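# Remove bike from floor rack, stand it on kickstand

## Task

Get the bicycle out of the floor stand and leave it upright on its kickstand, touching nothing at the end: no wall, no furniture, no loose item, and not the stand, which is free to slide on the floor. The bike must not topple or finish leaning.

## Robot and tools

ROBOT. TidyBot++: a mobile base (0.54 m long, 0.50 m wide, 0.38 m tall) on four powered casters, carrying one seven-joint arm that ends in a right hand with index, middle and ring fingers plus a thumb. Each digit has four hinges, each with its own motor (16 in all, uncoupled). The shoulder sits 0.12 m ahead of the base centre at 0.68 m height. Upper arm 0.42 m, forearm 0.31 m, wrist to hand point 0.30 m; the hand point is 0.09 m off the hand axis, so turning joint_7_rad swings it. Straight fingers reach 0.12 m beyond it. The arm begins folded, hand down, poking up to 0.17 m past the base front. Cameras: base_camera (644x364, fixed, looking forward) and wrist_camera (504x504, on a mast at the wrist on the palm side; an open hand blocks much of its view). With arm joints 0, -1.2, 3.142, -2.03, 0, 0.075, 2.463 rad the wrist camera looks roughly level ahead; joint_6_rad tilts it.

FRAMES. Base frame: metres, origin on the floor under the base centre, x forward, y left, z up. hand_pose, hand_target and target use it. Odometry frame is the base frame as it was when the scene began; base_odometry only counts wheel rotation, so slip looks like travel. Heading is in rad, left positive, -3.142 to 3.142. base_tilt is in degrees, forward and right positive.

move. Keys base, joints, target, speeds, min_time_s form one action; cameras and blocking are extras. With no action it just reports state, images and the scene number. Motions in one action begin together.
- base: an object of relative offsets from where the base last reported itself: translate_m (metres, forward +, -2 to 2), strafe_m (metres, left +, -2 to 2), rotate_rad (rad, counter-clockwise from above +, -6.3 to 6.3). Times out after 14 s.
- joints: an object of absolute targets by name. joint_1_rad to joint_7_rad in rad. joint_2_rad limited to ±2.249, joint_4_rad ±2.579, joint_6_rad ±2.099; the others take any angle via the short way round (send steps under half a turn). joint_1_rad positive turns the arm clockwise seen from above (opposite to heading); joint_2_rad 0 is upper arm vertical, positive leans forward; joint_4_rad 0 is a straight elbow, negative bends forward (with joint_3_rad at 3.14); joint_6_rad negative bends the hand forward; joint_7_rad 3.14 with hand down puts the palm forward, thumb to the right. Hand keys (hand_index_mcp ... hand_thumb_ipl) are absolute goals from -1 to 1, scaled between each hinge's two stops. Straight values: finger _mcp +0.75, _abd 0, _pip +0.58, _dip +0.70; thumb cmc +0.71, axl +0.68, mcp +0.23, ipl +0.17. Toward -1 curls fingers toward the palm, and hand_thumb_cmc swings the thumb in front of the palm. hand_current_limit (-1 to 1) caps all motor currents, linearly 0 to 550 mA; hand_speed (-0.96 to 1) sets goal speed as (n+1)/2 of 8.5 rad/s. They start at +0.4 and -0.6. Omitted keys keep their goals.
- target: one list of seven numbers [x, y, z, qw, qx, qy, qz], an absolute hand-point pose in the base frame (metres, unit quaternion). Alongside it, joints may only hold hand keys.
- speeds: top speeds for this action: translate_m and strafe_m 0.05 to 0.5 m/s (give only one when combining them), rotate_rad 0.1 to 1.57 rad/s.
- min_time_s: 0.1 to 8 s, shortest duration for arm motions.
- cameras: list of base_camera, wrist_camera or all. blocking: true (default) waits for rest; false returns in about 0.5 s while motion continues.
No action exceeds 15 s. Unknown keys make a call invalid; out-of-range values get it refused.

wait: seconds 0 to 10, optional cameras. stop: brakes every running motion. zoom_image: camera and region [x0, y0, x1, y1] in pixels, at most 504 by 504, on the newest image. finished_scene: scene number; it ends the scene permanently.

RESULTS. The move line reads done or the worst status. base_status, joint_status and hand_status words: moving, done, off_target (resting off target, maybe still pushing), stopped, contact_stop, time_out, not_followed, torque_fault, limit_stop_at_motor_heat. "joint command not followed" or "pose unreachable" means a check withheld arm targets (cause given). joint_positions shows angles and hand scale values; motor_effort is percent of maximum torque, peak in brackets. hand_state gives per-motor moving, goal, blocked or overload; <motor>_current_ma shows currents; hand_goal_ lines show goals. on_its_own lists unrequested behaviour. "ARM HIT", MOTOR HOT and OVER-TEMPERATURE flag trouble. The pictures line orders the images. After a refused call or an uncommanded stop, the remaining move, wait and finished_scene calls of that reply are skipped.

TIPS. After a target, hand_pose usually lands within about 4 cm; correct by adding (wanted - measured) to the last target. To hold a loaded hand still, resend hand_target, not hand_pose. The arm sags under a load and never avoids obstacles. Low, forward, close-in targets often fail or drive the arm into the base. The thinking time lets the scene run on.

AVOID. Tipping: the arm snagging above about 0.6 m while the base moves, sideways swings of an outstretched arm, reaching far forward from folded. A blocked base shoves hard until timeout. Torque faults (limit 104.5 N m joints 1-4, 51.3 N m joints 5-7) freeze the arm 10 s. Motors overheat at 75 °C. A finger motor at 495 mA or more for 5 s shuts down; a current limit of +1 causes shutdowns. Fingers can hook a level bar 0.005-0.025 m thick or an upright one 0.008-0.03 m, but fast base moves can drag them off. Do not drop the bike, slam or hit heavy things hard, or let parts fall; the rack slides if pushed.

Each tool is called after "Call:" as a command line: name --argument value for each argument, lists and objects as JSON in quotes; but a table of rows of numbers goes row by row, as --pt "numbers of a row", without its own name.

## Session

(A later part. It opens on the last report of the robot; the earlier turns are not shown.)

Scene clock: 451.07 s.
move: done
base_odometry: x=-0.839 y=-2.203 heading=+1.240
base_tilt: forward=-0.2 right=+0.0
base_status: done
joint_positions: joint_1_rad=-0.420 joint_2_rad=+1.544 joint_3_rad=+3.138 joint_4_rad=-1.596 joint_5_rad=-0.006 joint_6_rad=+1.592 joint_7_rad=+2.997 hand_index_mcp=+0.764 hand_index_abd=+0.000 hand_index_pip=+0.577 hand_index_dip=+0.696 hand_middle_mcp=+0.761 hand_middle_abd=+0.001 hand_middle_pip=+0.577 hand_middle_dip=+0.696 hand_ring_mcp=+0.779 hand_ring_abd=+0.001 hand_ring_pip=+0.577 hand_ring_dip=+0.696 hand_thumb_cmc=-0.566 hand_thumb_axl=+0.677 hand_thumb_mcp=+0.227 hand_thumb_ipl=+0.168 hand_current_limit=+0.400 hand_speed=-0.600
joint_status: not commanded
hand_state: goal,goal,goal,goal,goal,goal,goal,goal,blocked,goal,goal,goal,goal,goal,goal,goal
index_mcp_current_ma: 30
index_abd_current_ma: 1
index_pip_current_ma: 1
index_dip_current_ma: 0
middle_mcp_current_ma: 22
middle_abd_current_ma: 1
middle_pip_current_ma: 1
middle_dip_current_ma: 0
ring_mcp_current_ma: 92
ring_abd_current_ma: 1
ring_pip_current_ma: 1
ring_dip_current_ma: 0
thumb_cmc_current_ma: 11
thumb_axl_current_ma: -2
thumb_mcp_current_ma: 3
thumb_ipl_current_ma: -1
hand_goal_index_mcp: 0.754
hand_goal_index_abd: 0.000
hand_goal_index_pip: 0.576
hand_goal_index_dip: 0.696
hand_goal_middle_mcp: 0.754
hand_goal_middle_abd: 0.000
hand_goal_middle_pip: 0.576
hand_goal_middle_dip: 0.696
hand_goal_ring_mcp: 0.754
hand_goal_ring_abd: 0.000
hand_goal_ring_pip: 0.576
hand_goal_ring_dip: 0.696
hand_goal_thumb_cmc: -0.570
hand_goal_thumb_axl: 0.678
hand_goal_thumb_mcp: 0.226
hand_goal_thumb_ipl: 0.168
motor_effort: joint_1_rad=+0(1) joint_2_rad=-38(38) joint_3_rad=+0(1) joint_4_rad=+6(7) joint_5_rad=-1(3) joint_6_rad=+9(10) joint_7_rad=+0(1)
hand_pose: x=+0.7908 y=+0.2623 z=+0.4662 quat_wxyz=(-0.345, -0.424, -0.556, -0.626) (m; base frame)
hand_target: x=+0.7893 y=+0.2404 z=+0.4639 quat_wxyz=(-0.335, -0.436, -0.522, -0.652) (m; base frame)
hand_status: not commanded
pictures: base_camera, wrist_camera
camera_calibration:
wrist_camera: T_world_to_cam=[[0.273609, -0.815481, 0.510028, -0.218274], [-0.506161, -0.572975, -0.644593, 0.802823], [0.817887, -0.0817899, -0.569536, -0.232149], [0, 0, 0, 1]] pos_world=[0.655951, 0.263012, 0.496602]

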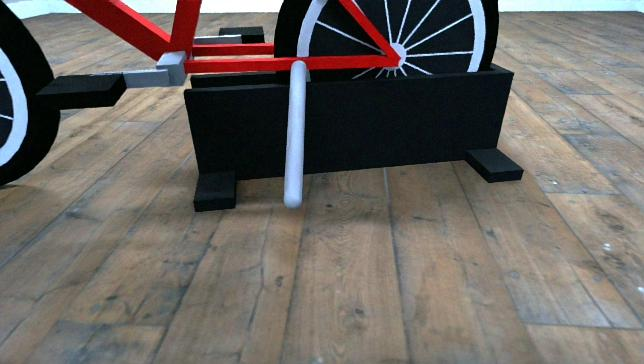

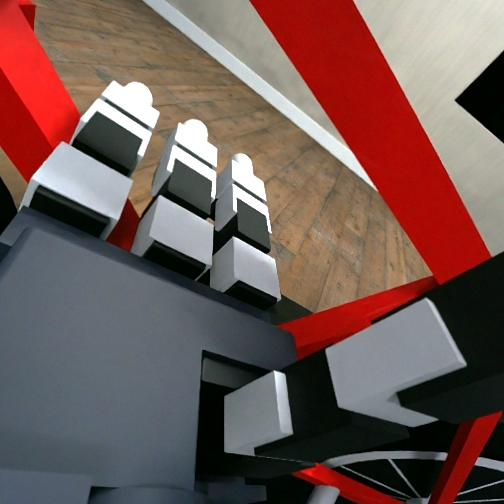

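Call:
move --base '{"translate_m": -0.08}'

Call:
move --joints '{"joint_1_rad": -0.29, "hand_index_abd": 0.22, "hand_middle_abd": 0.22, "hand_ring_abd": 0.22}'

Call:
move --base '{"strafe_m": 0.061}' --cameras '["all"]'

Scene clock: 501.07 s.
move: done
base_odometry: x=-0.865 y=-2.279 heading=+1.240
base_tilt: forward=-0.3 right=+0.0
base_status: done
joint_positions: joint_1_rad=-0.418 joint_2_rad=+1.546 joint_3_rad=+3.138 joint_4_rad=-1.595 joint_5_rad=-0.006 joint_6_rad=+1.592 joint_7_rad=+2.997 hand_index_mcp=+0.764 hand_index_abd=+0.000 hand_index_pip=+0.577 hand_index_dip=+0.696 hand_middle_mcp=+0.761 hand_middle_abd=+0.001 hand_middle_pip=+0.577 hand_middle_dip=+0.696 hand_ring_mcp=+0.778 hand_ring_abd=+0.001 hand_ring_pip=+0.577 hand_ring_dip=+0.696 hand_thumb_cmc=-0.566 hand_thumb_axl=+0.677 hand_thumb_mcp=+0.227 hand_thumb_ipl=+0.168 hand_current_limit=+0.400 hand_speed=-0.600
joint_status: not commanded
hand_state: goal,goal,goal,goal,goal,goal,goal,goal,blocked,goal,goal,goal,goal,goal,goal,goal
index_mcp_current_ma: 30
index_abd_current_ma: 1
index_pip_current_ma: 1
index_dip_current_ma: 0
middle_mcp_current_ma: 22
middle_abd_current_ma: 1
middle_pip_current_ma: 1
middle_dip_current_ma: 0
ring_mcp_current_ma: 86
ring_abd_current_ma: 1
ring_pip_current_ma: 1
ring_dip_current_ma: 0
thumb_cmc_current_ma: 11
thumb_axl_current_ma: -2
thumb_mcp_current_ma: 3
thumb_ipl_current_ma: -1
hand_goal_index_mcp: 0.754
hand_goal_index_abd: 0.000
hand_goal_index_pip: 0.576
hand_goal_index_dip: 0.696
hand_goal_middle_mcp: 0.754
hand_goal_middle_abd: 0.000
hand_goal_middle_pip: 0.576
hand_goal_middle_dip: 0.696
hand_goal_ring_mcp: 0.754
hand_goal_ring_abd: 0.000
hand_goal_ring_pip: 0.576
hand_goal_ring_dip: 0.696
hand_goal_thumb_cmc: -0.570
hand_goal_thumb_axl: 0.678
hand_goal_thumb_mcp: 0.226
hand_goal_thumb_ipl: 0.168
motor_effort: joint_1_rad=-1(2) joint_2_rad=-38(38) joint_3_rad=+0(1) joint_4_rad=+5(6) joint_5_rad=-1(1) joint_6_rad=+9(10) joint_7_rad=+0(1)
hand_pose: x=+0.7913 y=+0.2611 z=+0.4654 quat_wxyz=(-0.346, -0.425, -0.555, -0.626) (m; base frame)
hand_target: x=+0.7893 y=+0.2404 z=+0.4639 quat_wxyz=(-0.335, -0.436, -0.522, -0.652) (m; base frame)
hand_status: not commanded
pictures: none

Scene clock: 502.07 s.
move: done
base_odometry: x=-0.865 y=-2.279 heading=+1.240
base_tilt: forward=-0.3 right=+0.0
base_status: not commanded
joint_positions: joint_1_rad=-0.299 joint_2_rad=+1.546 joint_3_rad=+3.139 joint_4_rad=-1.595 joint_5_rad=-0.006 joint_6_rad=+1.592 joint_7_rad=+2.997 hand_index_mcp=+0.764 hand_index_abd=+0.218 hand_index_pip=+0.577 hand_index_dip=+0.696 hand_middle_mcp=+0.761 hand_middle_abd=+0.218 hand_middle_pip=+0.577 hand_middle_dip=+0.696 hand_ring_mcp=+0.778 hand_ring_abd=+0.218 hand_ring_pip=+0.577 hand_ring_dip=+0.696 hand_thumb_cmc=-0.566 hand_thumb_axl=+0.677 hand_thumb_mcp=+0.227 hand_thumb_ipl=+0.168 hand_current_limit=+0.400 hand_speed=-0.600
joint_status: all done
hand_state: goal,goal,goal,goal,goal,goal,goal,goal,blocked,goal,goal,goal,goal,goal,goal,goal
index_mcp_current_ma: 30
index_abd_current_ma: -3
index_pip_current_ma: 1
index_dip_current_ma: 0
middle_mcp_current_ma: 22
middle_abd_current_ma: -4
middle_pip_current_ma: 1
middle_dip_current_ma: 0
ring_mcp_current_ma: 86
ring_abd_current_ma: -4
ring_pip_current_ma: 1
ring_dip_current_ma: 0
thumb_cmc_current_ma: 11
thumb_axl_current_ma: -2
thumb_mcp_current_ma: 3
thumb_ipl_current_ma: -1
hand_goal_index_mcp: 0.754
hand_goal_index_abd: 0.220
hand_goal_index_pip: 0.576
hand_goal_index_dip: 0.696
hand_goal_middle_mcp: 0.754
hand_goal_middle_abd: 0.220
hand_goal_middle_pip: 0.576
hand_goal_middle_dip: 0.696
hand_goal_ring_mcp: 0.754
hand_goal_ring_abd: 0.220
hand_goal_ring_pip: 0.576
hand_goal_ring_dip: 0.696
hand_goal_thumb_cmc: -0.570
hand_goal_thumb_axl: 0.678
hand_goal_thumb_mcp: 0.226
hand_goal_thumb_ipl: 0.168
motor_effort: joint_1_rad=-1(4) joint_2_rad=-38(38) joint_3_rad=+0(2) joint_4_rad=+5(6) joint_5_rad=+0(2) joint_6_rad=+9(10) joint_7_rad=+1(1)
hand_pose: x=+0.8177 y=+0.1789 z=+0.4654 quat_wxyz=(-0.383, -0.457, -0.529, -0.604) (m; base frame)
hand_target: x=+0.8116 y=+0.1654 z=+0.4639 quat_wxyz=(-0.370, -0.464, -0.497, -0.633) (m; base frame)
hand_status: not commanded
pictures: none

Scene clock: 503.13 s.
move: done
base_odometry: x=-0.923 y=-2.259 heading=+1.240
base_tilt: forward=-0.2 right=+0.0
base_status: done
joint_positions: joint_1_rad=-0.301 joint_2_rad=+1.546 joint_3_rad=+3.139 joint_4_rad=-1.595 joint_5_rad=-0.006 joint_6_rad=+1.592 joint_7_rad=+2.997 hand_index_mcp=+0.764 hand_index_abd=+0.218 hand_index_pip=+0.577 hand_index_dip=+0.696 hand_middle_mcp=+0.761 hand_middle_abd=+0.218 hand_middle_pip=+0.577 hand_middle_dip=+0.696 hand_ring_mcp=+0.778 hand_ring_abd=+0.218 hand_ring_pip=+0.577 hand_ring_dip=+0.696 hand_thumb_cmc=-0.566 hand_thumb_axl=+0.677 hand_thumb_mcp=+0.227 hand_thumb_ipl=+0.168 hand_current_limit=+0.400 hand_speed=-0.600
joint_status: not commanded
hand_state: goal,goal,goal,goal,goal,goal,goal,goal,blocked,goal,goal,goal,goal,goal,goal,goal
index_mcp_current_ma: 30
index_abd_current_ma: -3
index_pip_current_ma: 1
index_dip_current_ma: 0
middle_mcp_current_ma: 22
middle_abd_current_ma: -4
middle_pip_current_ma: 1
middle_dip_current_ma: 0
ring_mcp_current_ma: 85
ring_abd_current_ma: -4
ring_pip_current_ma: 1
ring_dip_current_ma: 0
thumb_cmc_current_ma: 11
thumb_axl_current_ma: -2
thumb_mcp_current_ma: 3
thumb_ipl_current_ma: -1
hand_goal_index_mcp: 0.754
hand_goal_index_abd: 0.220
hand_goal_index_pip: 0.576
hand_goal_index_dip: 0.696
hand_goal_middle_mcp: 0.754
hand_goal_middle_abd: 0.220
hand_goal_middle_pip: 0.576
hand_goal_middle_dip: 0.696
hand_goal_ring_mcp: 0.754
hand_goal_ring_abd: 0.220
hand_goal_ring_pip: 0.576
hand_goal_ring_dip: 0.696
hand_goal_thumb_cmc: -0.570
hand_goal_thumb_axl: 0.678
hand_goal_thumb_mcp: 0.226
hand_goal_thumb_ipl: 0.168
motor_effort: joint_1_rad=-1(3) joint_2_rad=-38(38) joint_3_rad=+0(2) joint_4_rad=+5(6) joint_5_rad=-1(1) joint_6_rad=+9(10) joint_7_rad=+0(1)
hand_pose: x=+0.8173 y=+0.1804 z=+0.4654 quat_wxyz=(-0.382, -0.457, -0.530, -0.604) (m; base frame)
hand_target: x=+0.8116 y=+0.1654 z=+0.4639 quat_wxyz=(-0.370, -0.464, -0.497, -0.633) (m; base frame)
hand_status: not commanded
pictures: base_camera, wrist_camera
camera_calibration:
wrist_camera: T_world_to_cam=[[0.174639, -0.841722, 0.510886, -0.206658], [-0.570572, -0.509376, -0.644193, 0.809659], [0.802465, -0.178996, -0.569219, -0.230924], [0, 0, 0, 1]] pos_world=[0.683367, 0.197137, 0.495709]

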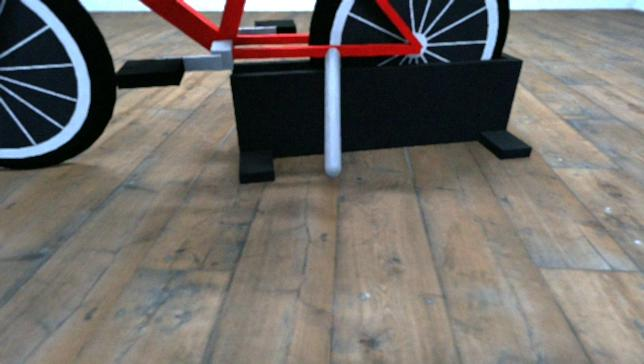

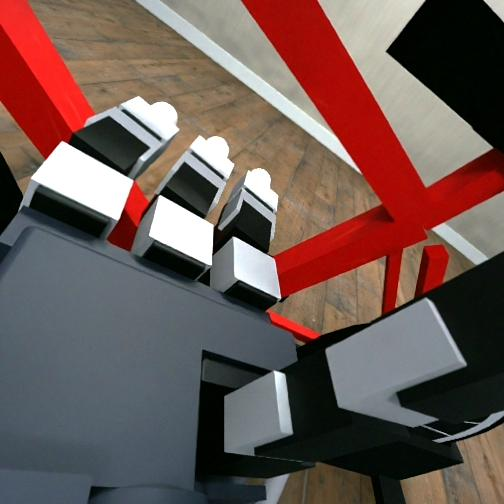

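Call:
move --base '{"translate_m": 0.12, "strafe_m": 0.007}' --speeds '{"translate_m": 0.1}' --cameras '["all"]'

Scene clock: 513.93 s.
move: done
base_odometry: x=-0.891 y=-2.143 heading=+1.240
base_tilt: forward=-0.3 right=+0.0
base_status: done
joint_positions: joint_1_rad=-0.301 joint_2_rad=+1.546 joint_3_rad=+3.139 joint_4_rad=-1.594 joint_5_rad=-0.006 joint_6_rad=+1.592 joint_7_rad=+2.997 hand_index_mcp=+0.764 hand_index_abd=+0.218 hand_index_pip=+0.577 hand_index_dip=+0.696 hand_middle_mcp=+0.761 hand_middle_abd=+0.218 hand_middle_pip=+0.577 hand_middle_dip=+0.696 hand_ring_mcp=+0.777 hand_ring_abd=+0.218 hand_ring_pip=+0.577 hand_ring_dip=+0.696 hand_thumb_cmc=-0.566 hand_thumb_axl=+0.677 hand_thumb_mcp=+0.227 hand_thumb_ipl=+0.168 hand_current_limit=+0.400 hand_speed=-0.600
joint_status: not commanded
hand_state: goal,goal,goal,goal,goal,goal,goal,goal,blocked,goal,goal,goal,goal,goal,goal,goal
index_mcp_current_ma: 30
index_abd_current_ma: -3
index_pip_current_ma: 1
index_dip_current_ma: 0
middle_mcp_current_ma: 22
middle_abd_current_ma: -4
middle_pip_current_ma: 1
middle_dip_current_ma: 0
ring_mcp_current_ma: 84
ring_abd_current_ma: -4
ring_pip_current_ma: 1
ring_dip_current_ma: 0
thumb_cmc_current_ma: 11
thumb_axl_current_ma: -2
thumb_mcp_current_ma: 3
thumb_ipl_current_ma: -1
hand_goal_index_mcp: 0.754
hand_goal_index_abd: 0.220
hand_goal_index_pip: 0.576
hand_goal_index_dip: 0.696
hand_goal_middle_mcp: 0.754
hand_goal_middle_abd: 0.220
hand_goal_middle_pip: 0.576
hand_goal_middle_dip: 0.696
hand_goal_ring_mcp: 0.754
hand_goal_ring_abd: 0.220
hand_goal_ring_pip: 0.576
hand_goal_ring_dip: 0.696
hand_goal_thumb_cmc: -0.570
hand_goal_thumb_axl: 0.678
hand_goal_thumb_mcp: 0.226
hand_goal_thumb_ipl: 0.168
motor_effort: joint_1_rad=-1(1) joint_2_rad=-37(39) joint_3_rad=+0(1) joint_4_rad=+5(6) joint_5_rad=-1(1) joint_6_rad=+9(10) joint_7_rad=+0(1)
hand_pose: x=+0.8172 y=+0.1804 z=+0.4651 quat_wxyz=(-0.382, -0.457, -0.530, -0.604) (m; base frame)
hand_target: x=+0.8116 y=+0.1654 z=+0.4639 quat_wxyz=(-0.370, -0.464, -0.497, -0.633) (m; base frame)
hand_status: not commanded
pictures: base_camera, wrist_camera
camera_calibration:
wrist_camera: T_world_to_cam=[[0.174683, -0.841699, 0.51091, -0.206602], [-0.570609, -0.509409, -0.644134, 0.809533], [0.802429, -0.17901, -0.569266, -0.230988], [0, 0, 0, 1]] pos_world=[0.683367, 0.197137, 0.495509]

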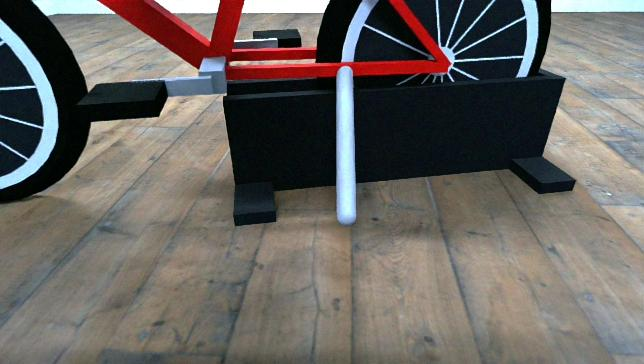

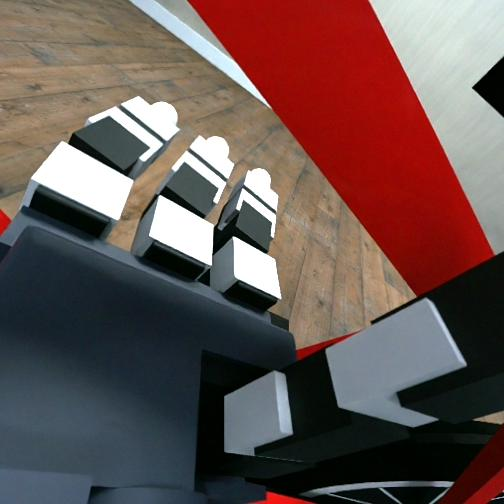

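Call:
move --base '{"translate_m": 0.075}' --speeds '{"translate_m": 0.05}' --cameras '["all"]'

Scene clock: 524.80 s.
move: done
base_odometry: x=-0.866 y=-2.072 heading=+1.240
base_tilt: forward=-0.3 right=+0.0
base_status: done
joint_positions: joint_1_rad=-0.301 joint_2_rad=+1.550 joint_3_rad=+3.139 joint_4_rad=-1.594 joint_5_rad=-0.006 joint_6_rad=+1.597 joint_7_rad=+2.997 hand_index_mcp=+0.764 hand_index_abd=+0.218 hand_index_pip=+0.577 hand_index_dip=+0.696 hand_middle_mcp=+0.761 hand_middle_abd=+0.218 hand_middle_pip=+0.577 hand_middle_dip=+0.696 hand_ring_mcp=+0.777 hand_ring_abd=+0.218 hand_ring_pip=+0.577 hand_ring_dip=+0.696 hand_thumb_cmc=-0.574 hand_thumb_axl=+0.681 hand_thumb_mcp=+0.245 hand_thumb_ipl=+0.169 hand_current_limit=+0.400 hand_speed=-0.600
joint_status: not commanded
hand_state: goal,goal,goal,goal,goal,goal,goal,goal,blocked,goal,goal,goal,goal,goal,goal,goal
index_mcp_current_ma: 30
index_abd_current_ma: -3
index_pip_current_ma: 1
index_dip_current_ma: 0
middle_mcp_current_ma: 22
middle_abd_current_ma: -4
middle_pip_current_ma: 1
middle_dip_current_ma: 0
ring_mcp_current_ma: 83
ring_abd_current_ma: -4
ring_pip_current_ma: 1
ring_dip_current_ma: 0
thumb_cmc_current_ma: -9
thumb_axl_current_ma: 9
thumb_mcp_current_ma: 81
thumb_ipl_current_ma: 3
hand_goal_index_mcp: 0.754
hand_goal_index_abd: 0.220
hand_goal_index_pip: 0.576
hand_goal_index_dip: 0.696
hand_goal_middle_mcp: 0.754
hand_goal_middle_abd: 0.220
hand_goal_middle_pip: 0.576
hand_goal_middle_dip: 0.696
hand_goal_ring_mcp: 0.754
hand_goal_ring_abd: 0.220
hand_goal_ring_pip: 0.576
hand_goal_ring_dip: 0.696
hand_goal_thumb_cmc: -0.570
hand_goal_thumb_axl: 0.678
hand_goal_thumb_mcp: 0.226
hand_goal_thumb_ipl: 0.168
motor_effort: joint_1_rad=+0(1) joint_2_rad=-38(40) joint_3_rad=+0(1) joint_4_rad=+6(7) joint_5_rad=-1(1) joint_6_rad=+9(10) joint_7_rad=+0(1)
hand_pose: x=+0.8162 y=+0.1800 z=+0.4642 quat_wxyz=(-0.383, -0.456, -0.529, -0.604) (m; base frame)
hand_target: x=+0.8116 y=+0.1654 z=+0.4639 quat_wxyz=(-0.370, -0.464, -0.497, -0.633) (m; base frame)
hand_status: not commanded
pictures: base_camera, wrist_camera
camera_calibration:
wrist_camera: T_world_to_cam=[[0.173935, -0.841916, 0.510808, -0.205581], [-0.569703, -0.509128, -0.645158, 0.807825], [0.803235, -0.178793, -0.568196, -0.231925], [0, 0, 0, 1]] pos_world=[0.682268, 0.196737, 0.494408]

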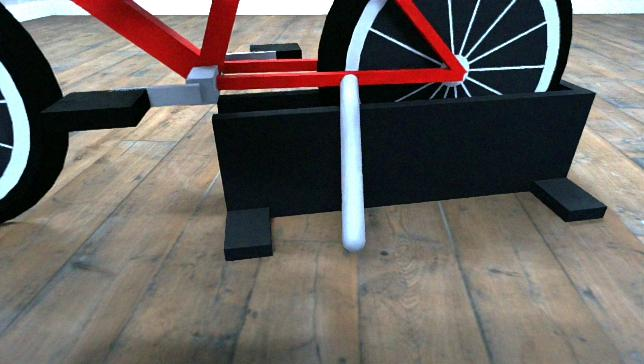

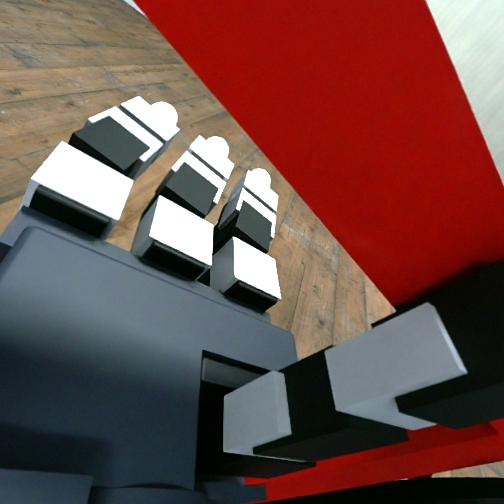

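Call:
move --joints '{"joint_2_rad": 1.535, "joint_6_rad": 1.615}' --min_time_s 1.5

Call:
move --joints '{"joint_2_rad": 1.51, "joint_6_rad": 1.59}' --min_time_s 1.5 --cameras '["all"]'

Scene clock: 540.40 s.
move: done
base_odometry: x=-0.866 y=-2.072 heading=+1.240
base_tilt: forward=-0.3 right=+0.0
base_status: not commanded
joint_positions: joint_1_rad=-0.301 joint_2_rad=+1.549 joint_3_rad=+3.139 joint_4_rad=-1.594 joint_5_rad=-0.006 joint_6_rad=+1.597 joint_7_rad=+2.997 hand_index_mcp=+0.764 hand_index_abd=+0.218 hand_index_pip=+0.577 hand_index_dip=+0.696 hand_middle_mcp=+0.761 hand_middle_abd=+0.218 hand_middle_pip=+0.577 hand_middle_dip=+0.696 hand_ring_mcp=+0.777 hand_ring_abd=+0.218 hand_ring_pip=+0.577 hand_ring_dip=+0.696 hand_thumb_cmc=-0.574 hand_thumb_axl=+0.681 hand_thumb_mcp=+0.245 hand_thumb_ipl=+0.169 hand_current_limit=+0.400 hand_speed=-0.600
joint_status: all done
hand_state: goal,goal,goal,goal,goal,goal,goal,goal,blocked,goal,goal,goal,goal,goal,goal,goal
index_mcp_current_ma: 30
index_abd_current_ma: -3
index_pip_current_ma: 1
index_dip_current_ma: 0
middle_mcp_current_ma: 22
middle_abd_current_ma: -4
middle_pip_current_ma: 1
middle_dip_current_ma: 0
ring_mcp_current_ma: 83
ring_abd_current_ma: -4
ring_pip_current_ma: 1
ring_dip_current_ma: 0
thumb_cmc_current_ma: -9
thumb_axl_current_ma: 9
thumb_mcp_current_ma: 81
thumb_ipl_current_ma: 3
hand_goal_index_mcp: 0.754
hand_goal_index_abd: 0.220
hand_goal_index_pip: 0.576
hand_goal_index_dip: 0.696
hand_goal_middle_mcp: 0.754
hand_goal_middle_abd: 0.220
hand_goal_middle_pip: 0.576
hand_goal_middle_dip: 0.696
hand_goal_ring_mcp: 0.754
hand_goal_ring_abd: 0.220
hand_goal_ring_pip: 0.576
hand_goal_ring_dip: 0.696
hand_goal_thumb_cmc: -0.570
hand_goal_thumb_axl: 0.678
hand_goal_thumb_mcp: 0.226
hand_goal_thumb_ipl: 0.168
motor_effort: joint_1_rad=+0(1) joint_2_rad=-38(39) joint_3_rad=+0(1) joint_4_rad=+6(6) joint_5_rad=+0(1) joint_6_rad=+9(10) joint_7_rad=+0(0)
hand_pose: x=+0.8162 y=+0.1801 z=+0.4644 quat_wxyz=(-0.383, -0.456, -0.529, -0.605) (m; base frame)
hand_target: x=+0.8249 y=+0.1694 z=+0.4829 quat_wxyz=(-0.370, -0.464, -0.497, -0.633) (m; base frame)
hand_status: not commanded
pictures: none

Scene clock: 542.20 s.
move: done
base_odometry: x=-0.866 y=-2.072 heading=+1.240
base_tilt: forward=-0.3 right=+0.0
base_status: not commanded
joint_positions: joint_1_rad=-0.301 joint_2_rad=+1.539 joint_3_rad=+3.139 joint_4_rad=-1.594 joint_5_rad=-0.006 joint_6_rad=+1.597 joint_7_rad=+2.997 hand_index_mcp=+0.764 hand_index_abd=+0.218 hand_index_pip=+0.577 hand_index_dip=+0.696 hand_middle_mcp=+0.761 hand_middle_abd=+0.218 hand_middle_pip=+0.577 hand_middle_dip=+0.696 hand_ring_mcp=+0.777 hand_ring_abd=+0.218 hand_ring_pip=+0.577 hand_ring_dip=+0.696 hand_thumb_cmc=-0.573 hand_thumb_axl=+0.684 hand_thumb_mcp=+0.256 hand_thumb_ipl=+0.162 hand_current_limit=+0.400 hand_speed=-0.600
joint_status: all done
hand_state: goal,goal,goal,goal,goal,goal,goal,goal,blocked,goal,goal,goal,goal,goal,blocked,goal
index_mcp_current_ma: 30
index_abd_current_ma: -3
index_pip_current_ma: 1
index_dip_current_ma: 0
middle_mcp_current_ma: 22
middle_abd_current_ma: -4
middle_pip_current_ma: 1
middle_dip_current_ma: 0
ring_mcp_current_ma: 83
ring_abd_current_ma: -4
ring_pip_current_ma: 1
ring_dip_current_ma: 0
thumb_cmc_current_ma: -9
thumb_axl_current_ma: 22
thumb_mcp_current_ma: 140
thumb_ipl_current_ma: -21
hand_goal_index_mcp: 0.754
hand_goal_index_abd: 0.220
hand_goal_index_pip: 0.576
hand_goal_index_dip: 0.696
hand_goal_middle_mcp: 0.754
hand_goal_middle_abd: 0.220
hand_goal_middle_pip: 0.576
hand_goal_middle_dip: 0.696
hand_goal_ring_mcp: 0.754
hand_goal_ring_abd: 0.220
hand_goal_ring_pip: 0.576
hand_goal_ring_dip: 0.696
hand_goal_thumb_cmc: -0.570
hand_goal_thumb_axl: 0.678
hand_goal_thumb_mcp: 0.226
hand_goal_thumb_ipl: 0.168
motor_effort: joint_1_rad=+0(1) joint_2_rad=-41(41) joint_3_rad=+1(1) joint_4_rad=+8(8) joint_5_rad=+0(1) joint_6_rad=+9(10) joint_7_rad=+0(1)
hand_pose: x=+0.8183 y=+0.1807 z=+0.4715 quat_wxyz=(-0.385, -0.454, -0.526, -0.607) (m; base frame)
hand_target: x=+0.8320 y=+0.1715 z=+0.4937 quat_wxyz=(-0.370, -0.464, -0.497, -0.633) (m; base frame)
hand_status: not commanded
pictures: base_camera, wrist_camera
camera_calibration:
wrist_camera: T_world_to_cam=[[0.168947, -0.843447, 0.509955, -0.204358], [-0.563397, -0.507174, -0.652195, 0.811913], [0.808728, -0.177121, -0.560881, -0.237558], [0, 0, 0, 1]] pos_world=[0.684075, 0.19734, 0.500498]

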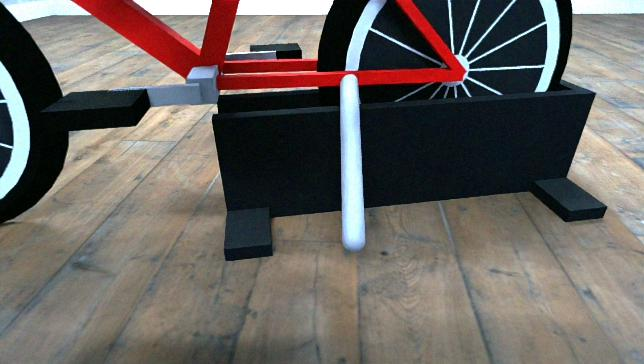

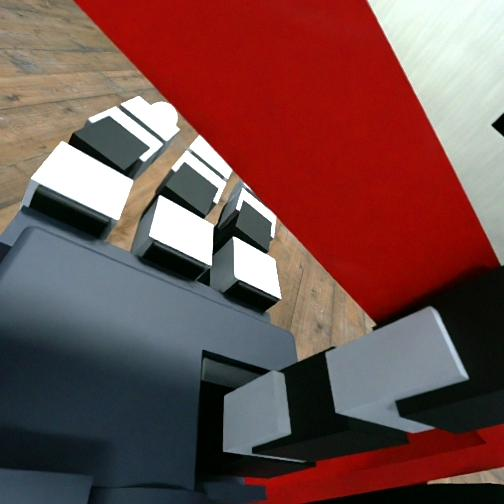

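Call:
zoom_image --camera "wrist_camera" --region '[204, 204, 504, 504]'

Scaled by 1.680 from the camera's 504x504 image, which has a finer 720x720 frame.

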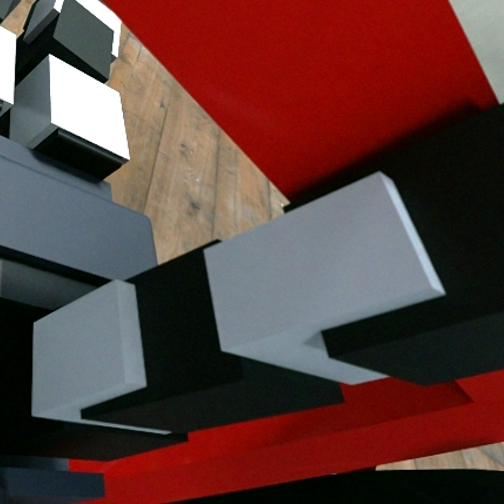

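Call:
move --base '{"translate_m": -0.01}' --speeds '{"translate_m": 0.05}' --joints '{"joint_2_rad": 1.48, "joint_6_rad": 1.56}' --min_time_s 1.5

Call:
move --joints '{"joint_2_rad": 1.46, "joint_6_rad": 1.56}' --min_time_s 1.5 --cameras '["wrist_camera"]'

Scene clock: 554.73 s.
move: done
base_odometry: x=-0.870 y=-2.082 heading=+1.240
base_tilt: forward=-0.3 right=+0.0
base_status: done
joint_positions: joint_1_rad=-0.301 joint_2_rad=+1.508 joint_3_rad=+3.139 joint_4_rad=-1.594 joint_5_rad=-0.006 joint_6_rad=+1.597 joint_7_rad=+2.997 hand_index_mcp=+0.764 hand_index_abd=+0.218 hand_index_pip=+0.577 hand_index_dip=+0.696 hand_middle_mcp=+0.761 hand_middle_abd=+0.218 hand_middle_pip=+0.577 hand_middle_dip=+0.696 hand_ring_mcp=+0.777 hand_ring_abd=+0.218 hand_ring_pip=+0.577 hand_ring_dip=+0.696 hand_thumb_cmc=-0.570 hand_thumb_axl=+0.683 hand_thumb_mcp=+0.234 hand_thumb_ipl=+0.166 hand_current_limit=+0.400 hand_speed=-0.600
joint_status: all done
hand_state: goal,goal,goal,goal,goal,goal,goal,goal,blocked,goal,goal,goal,goal,goal,goal,goal
index_mcp_current_ma: 30
index_abd_current_ma: -3
index_pip_current_ma: 1
index_dip_current_ma: 0
middle_mcp_current_ma: 22
middle_abd_current_ma: -4
middle_pip_current_ma: 1
middle_dip_current_ma: 0
ring_mcp_current_ma: 81
ring_abd_current_ma: -4
ring_pip_current_ma: 1
ring_dip_current_ma: 0
thumb_cmc_current_ma: -1
thumb_axl_current_ma: 18
thumb_mcp_current_ma: 31
thumb_ipl_current_ma: -6
hand_goal_index_mcp: 0.754
hand_goal_index_abd: 0.220
hand_goal_index_pip: 0.576
hand_goal_index_dip: 0.696
hand_goal_middle_mcp: 0.754
hand_goal_middle_abd: 0.220
hand_goal_middle_pip: 0.576
hand_goal_middle_dip: 0.696
hand_goal_ring_mcp: 0.754
hand_goal_ring_abd: 0.220
hand_goal_ring_pip: 0.576
hand_goal_ring_dip: 0.696
hand_goal_thumb_cmc: -0.570
hand_goal_thumb_axl: 0.678
hand_goal_thumb_mcp: 0.226
hand_goal_thumb_ipl: 0.168
motor_effort: joint_1_rad=+0(2) joint_2_rad=-41(42) joint_3_rad=+0(1) joint_4_rad=+8(8) joint_5_rad=+0(1) joint_6_rad=+10(11) joint_7_rad=+0(1)
hand_pose: x=+0.8243 y=+0.1826 z=+0.4943 quat_wxyz=(-0.390, -0.446, -0.518, -0.617) (m; base frame)
hand_target: x=+0.8401 y=+0.1739 z=+0.5070 quat_wxyz=(-0.370, -0.464, -0.497, -0.633) (m; base frame)
hand_status: not commanded
pictures: none

Scene clock: 556.53 s.
move: done
base_odometry: x=-0.870 y=-2.082 heading=+1.240
base_tilt: forward=-0.3 right=+0.0
base_status: not commanded
joint_positions: joint_1_rad=-0.301 joint_2_rad=+1.504 joint_3_rad=+3.139 joint_4_rad=-1.594 joint_5_rad=-0.006 joint_6_rad=+1.597 joint_7_rad=+2.997 hand_index_mcp=+0.764 hand_index_abd=+0.218 hand_index_pip=+0.577 hand_index_dip=+0.696 hand_middle_mcp=+0.761 hand_middle_abd=+0.218 hand_middle_pip=+0.577 hand_middle_dip=+0.696 hand_ring_mcp=+0.777 hand_ring_abd=+0.218 hand_ring_pip=+0.577 hand_ring_dip=+0.696 hand_thumb_cmc=-0.570 hand_thumb_axl=+0.689 hand_thumb_mcp=+0.237 hand_thumb_ipl=+0.166 hand_current_limit=+0.400 hand_speed=-0.600
joint_status: all done
hand_state: goal,goal,goal,goal,goal,goal,goal,goal,blocked,goal,goal,goal,goal,goal,goal,goal
index_mcp_current_ma: 30
index_abd_current_ma: -3
index_pip_current_ma: 1
index_dip_current_ma: 0
middle_mcp_current_ma: 22
middle_abd_current_ma: -4
middle_pip_current_ma: 1
middle_dip_current_ma: 0
ring_mcp_current_ma: 81
ring_abd_current_ma: -4
ring_pip_current_ma: 1
ring_dip_current_ma: 0
thumb_cmc_current_ma: -1
thumb_axl_current_ma: 40
thumb_mcp_current_ma: 43
thumb_ipl_current_ma: -6
hand_goal_index_mcp: 0.754
hand_goal_index_abd: 0.220
hand_goal_index_pip: 0.576
hand_goal_index_dip: 0.696
hand_goal_middle_mcp: 0.754
hand_goal_middle_abd: 0.220
hand_goal_middle_pip: 0.576
hand_goal_middle_dip: 0.696
hand_goal_ring_mcp: 0.754
hand_goal_ring_abd: 0.220
hand_goal_ring_pip: 0.576
hand_goal_ring_dip: 0.696
hand_goal_thumb_cmc: -0.570
hand_goal_thumb_axl: 0.678
hand_goal_thumb_mcp: 0.226
hand_goal_thumb_ipl: 0.168
motor_effort: joint_1_rad=+0(1) joint_2_rad=-43(44) joint_3_rad=+1(2) joint_4_rad=+10(10) joint_5_rad=-1(1) joint_6_rad=+10(11) joint_7_rad=+0(1)
hand_pose: x=+0.8251 y=+0.1828 z=+0.4977 quat_wxyz=(-0.391, -0.445, -0.517, -0.618) (m; base frame)
hand_target: x=+0.8433 y=+0.1748 z=+0.5219 quat_wxyz=(-0.374, -0.459, -0.492, -0.638) (m; base frame)
hand_status: not commanded
pictures: wrist_camera
camera_calibration:
wrist_camera: T_world_to_cam=[[0.151456, -0.848902, 0.506385, -0.199814], [-0.540435, -0.500061, -0.67666, 0.825746], [0.827642, -0.171184, -0.534514, -0.257931], [0, 0, 0, 1]] pos_world=[0.69, 0.199147, 0.522064]

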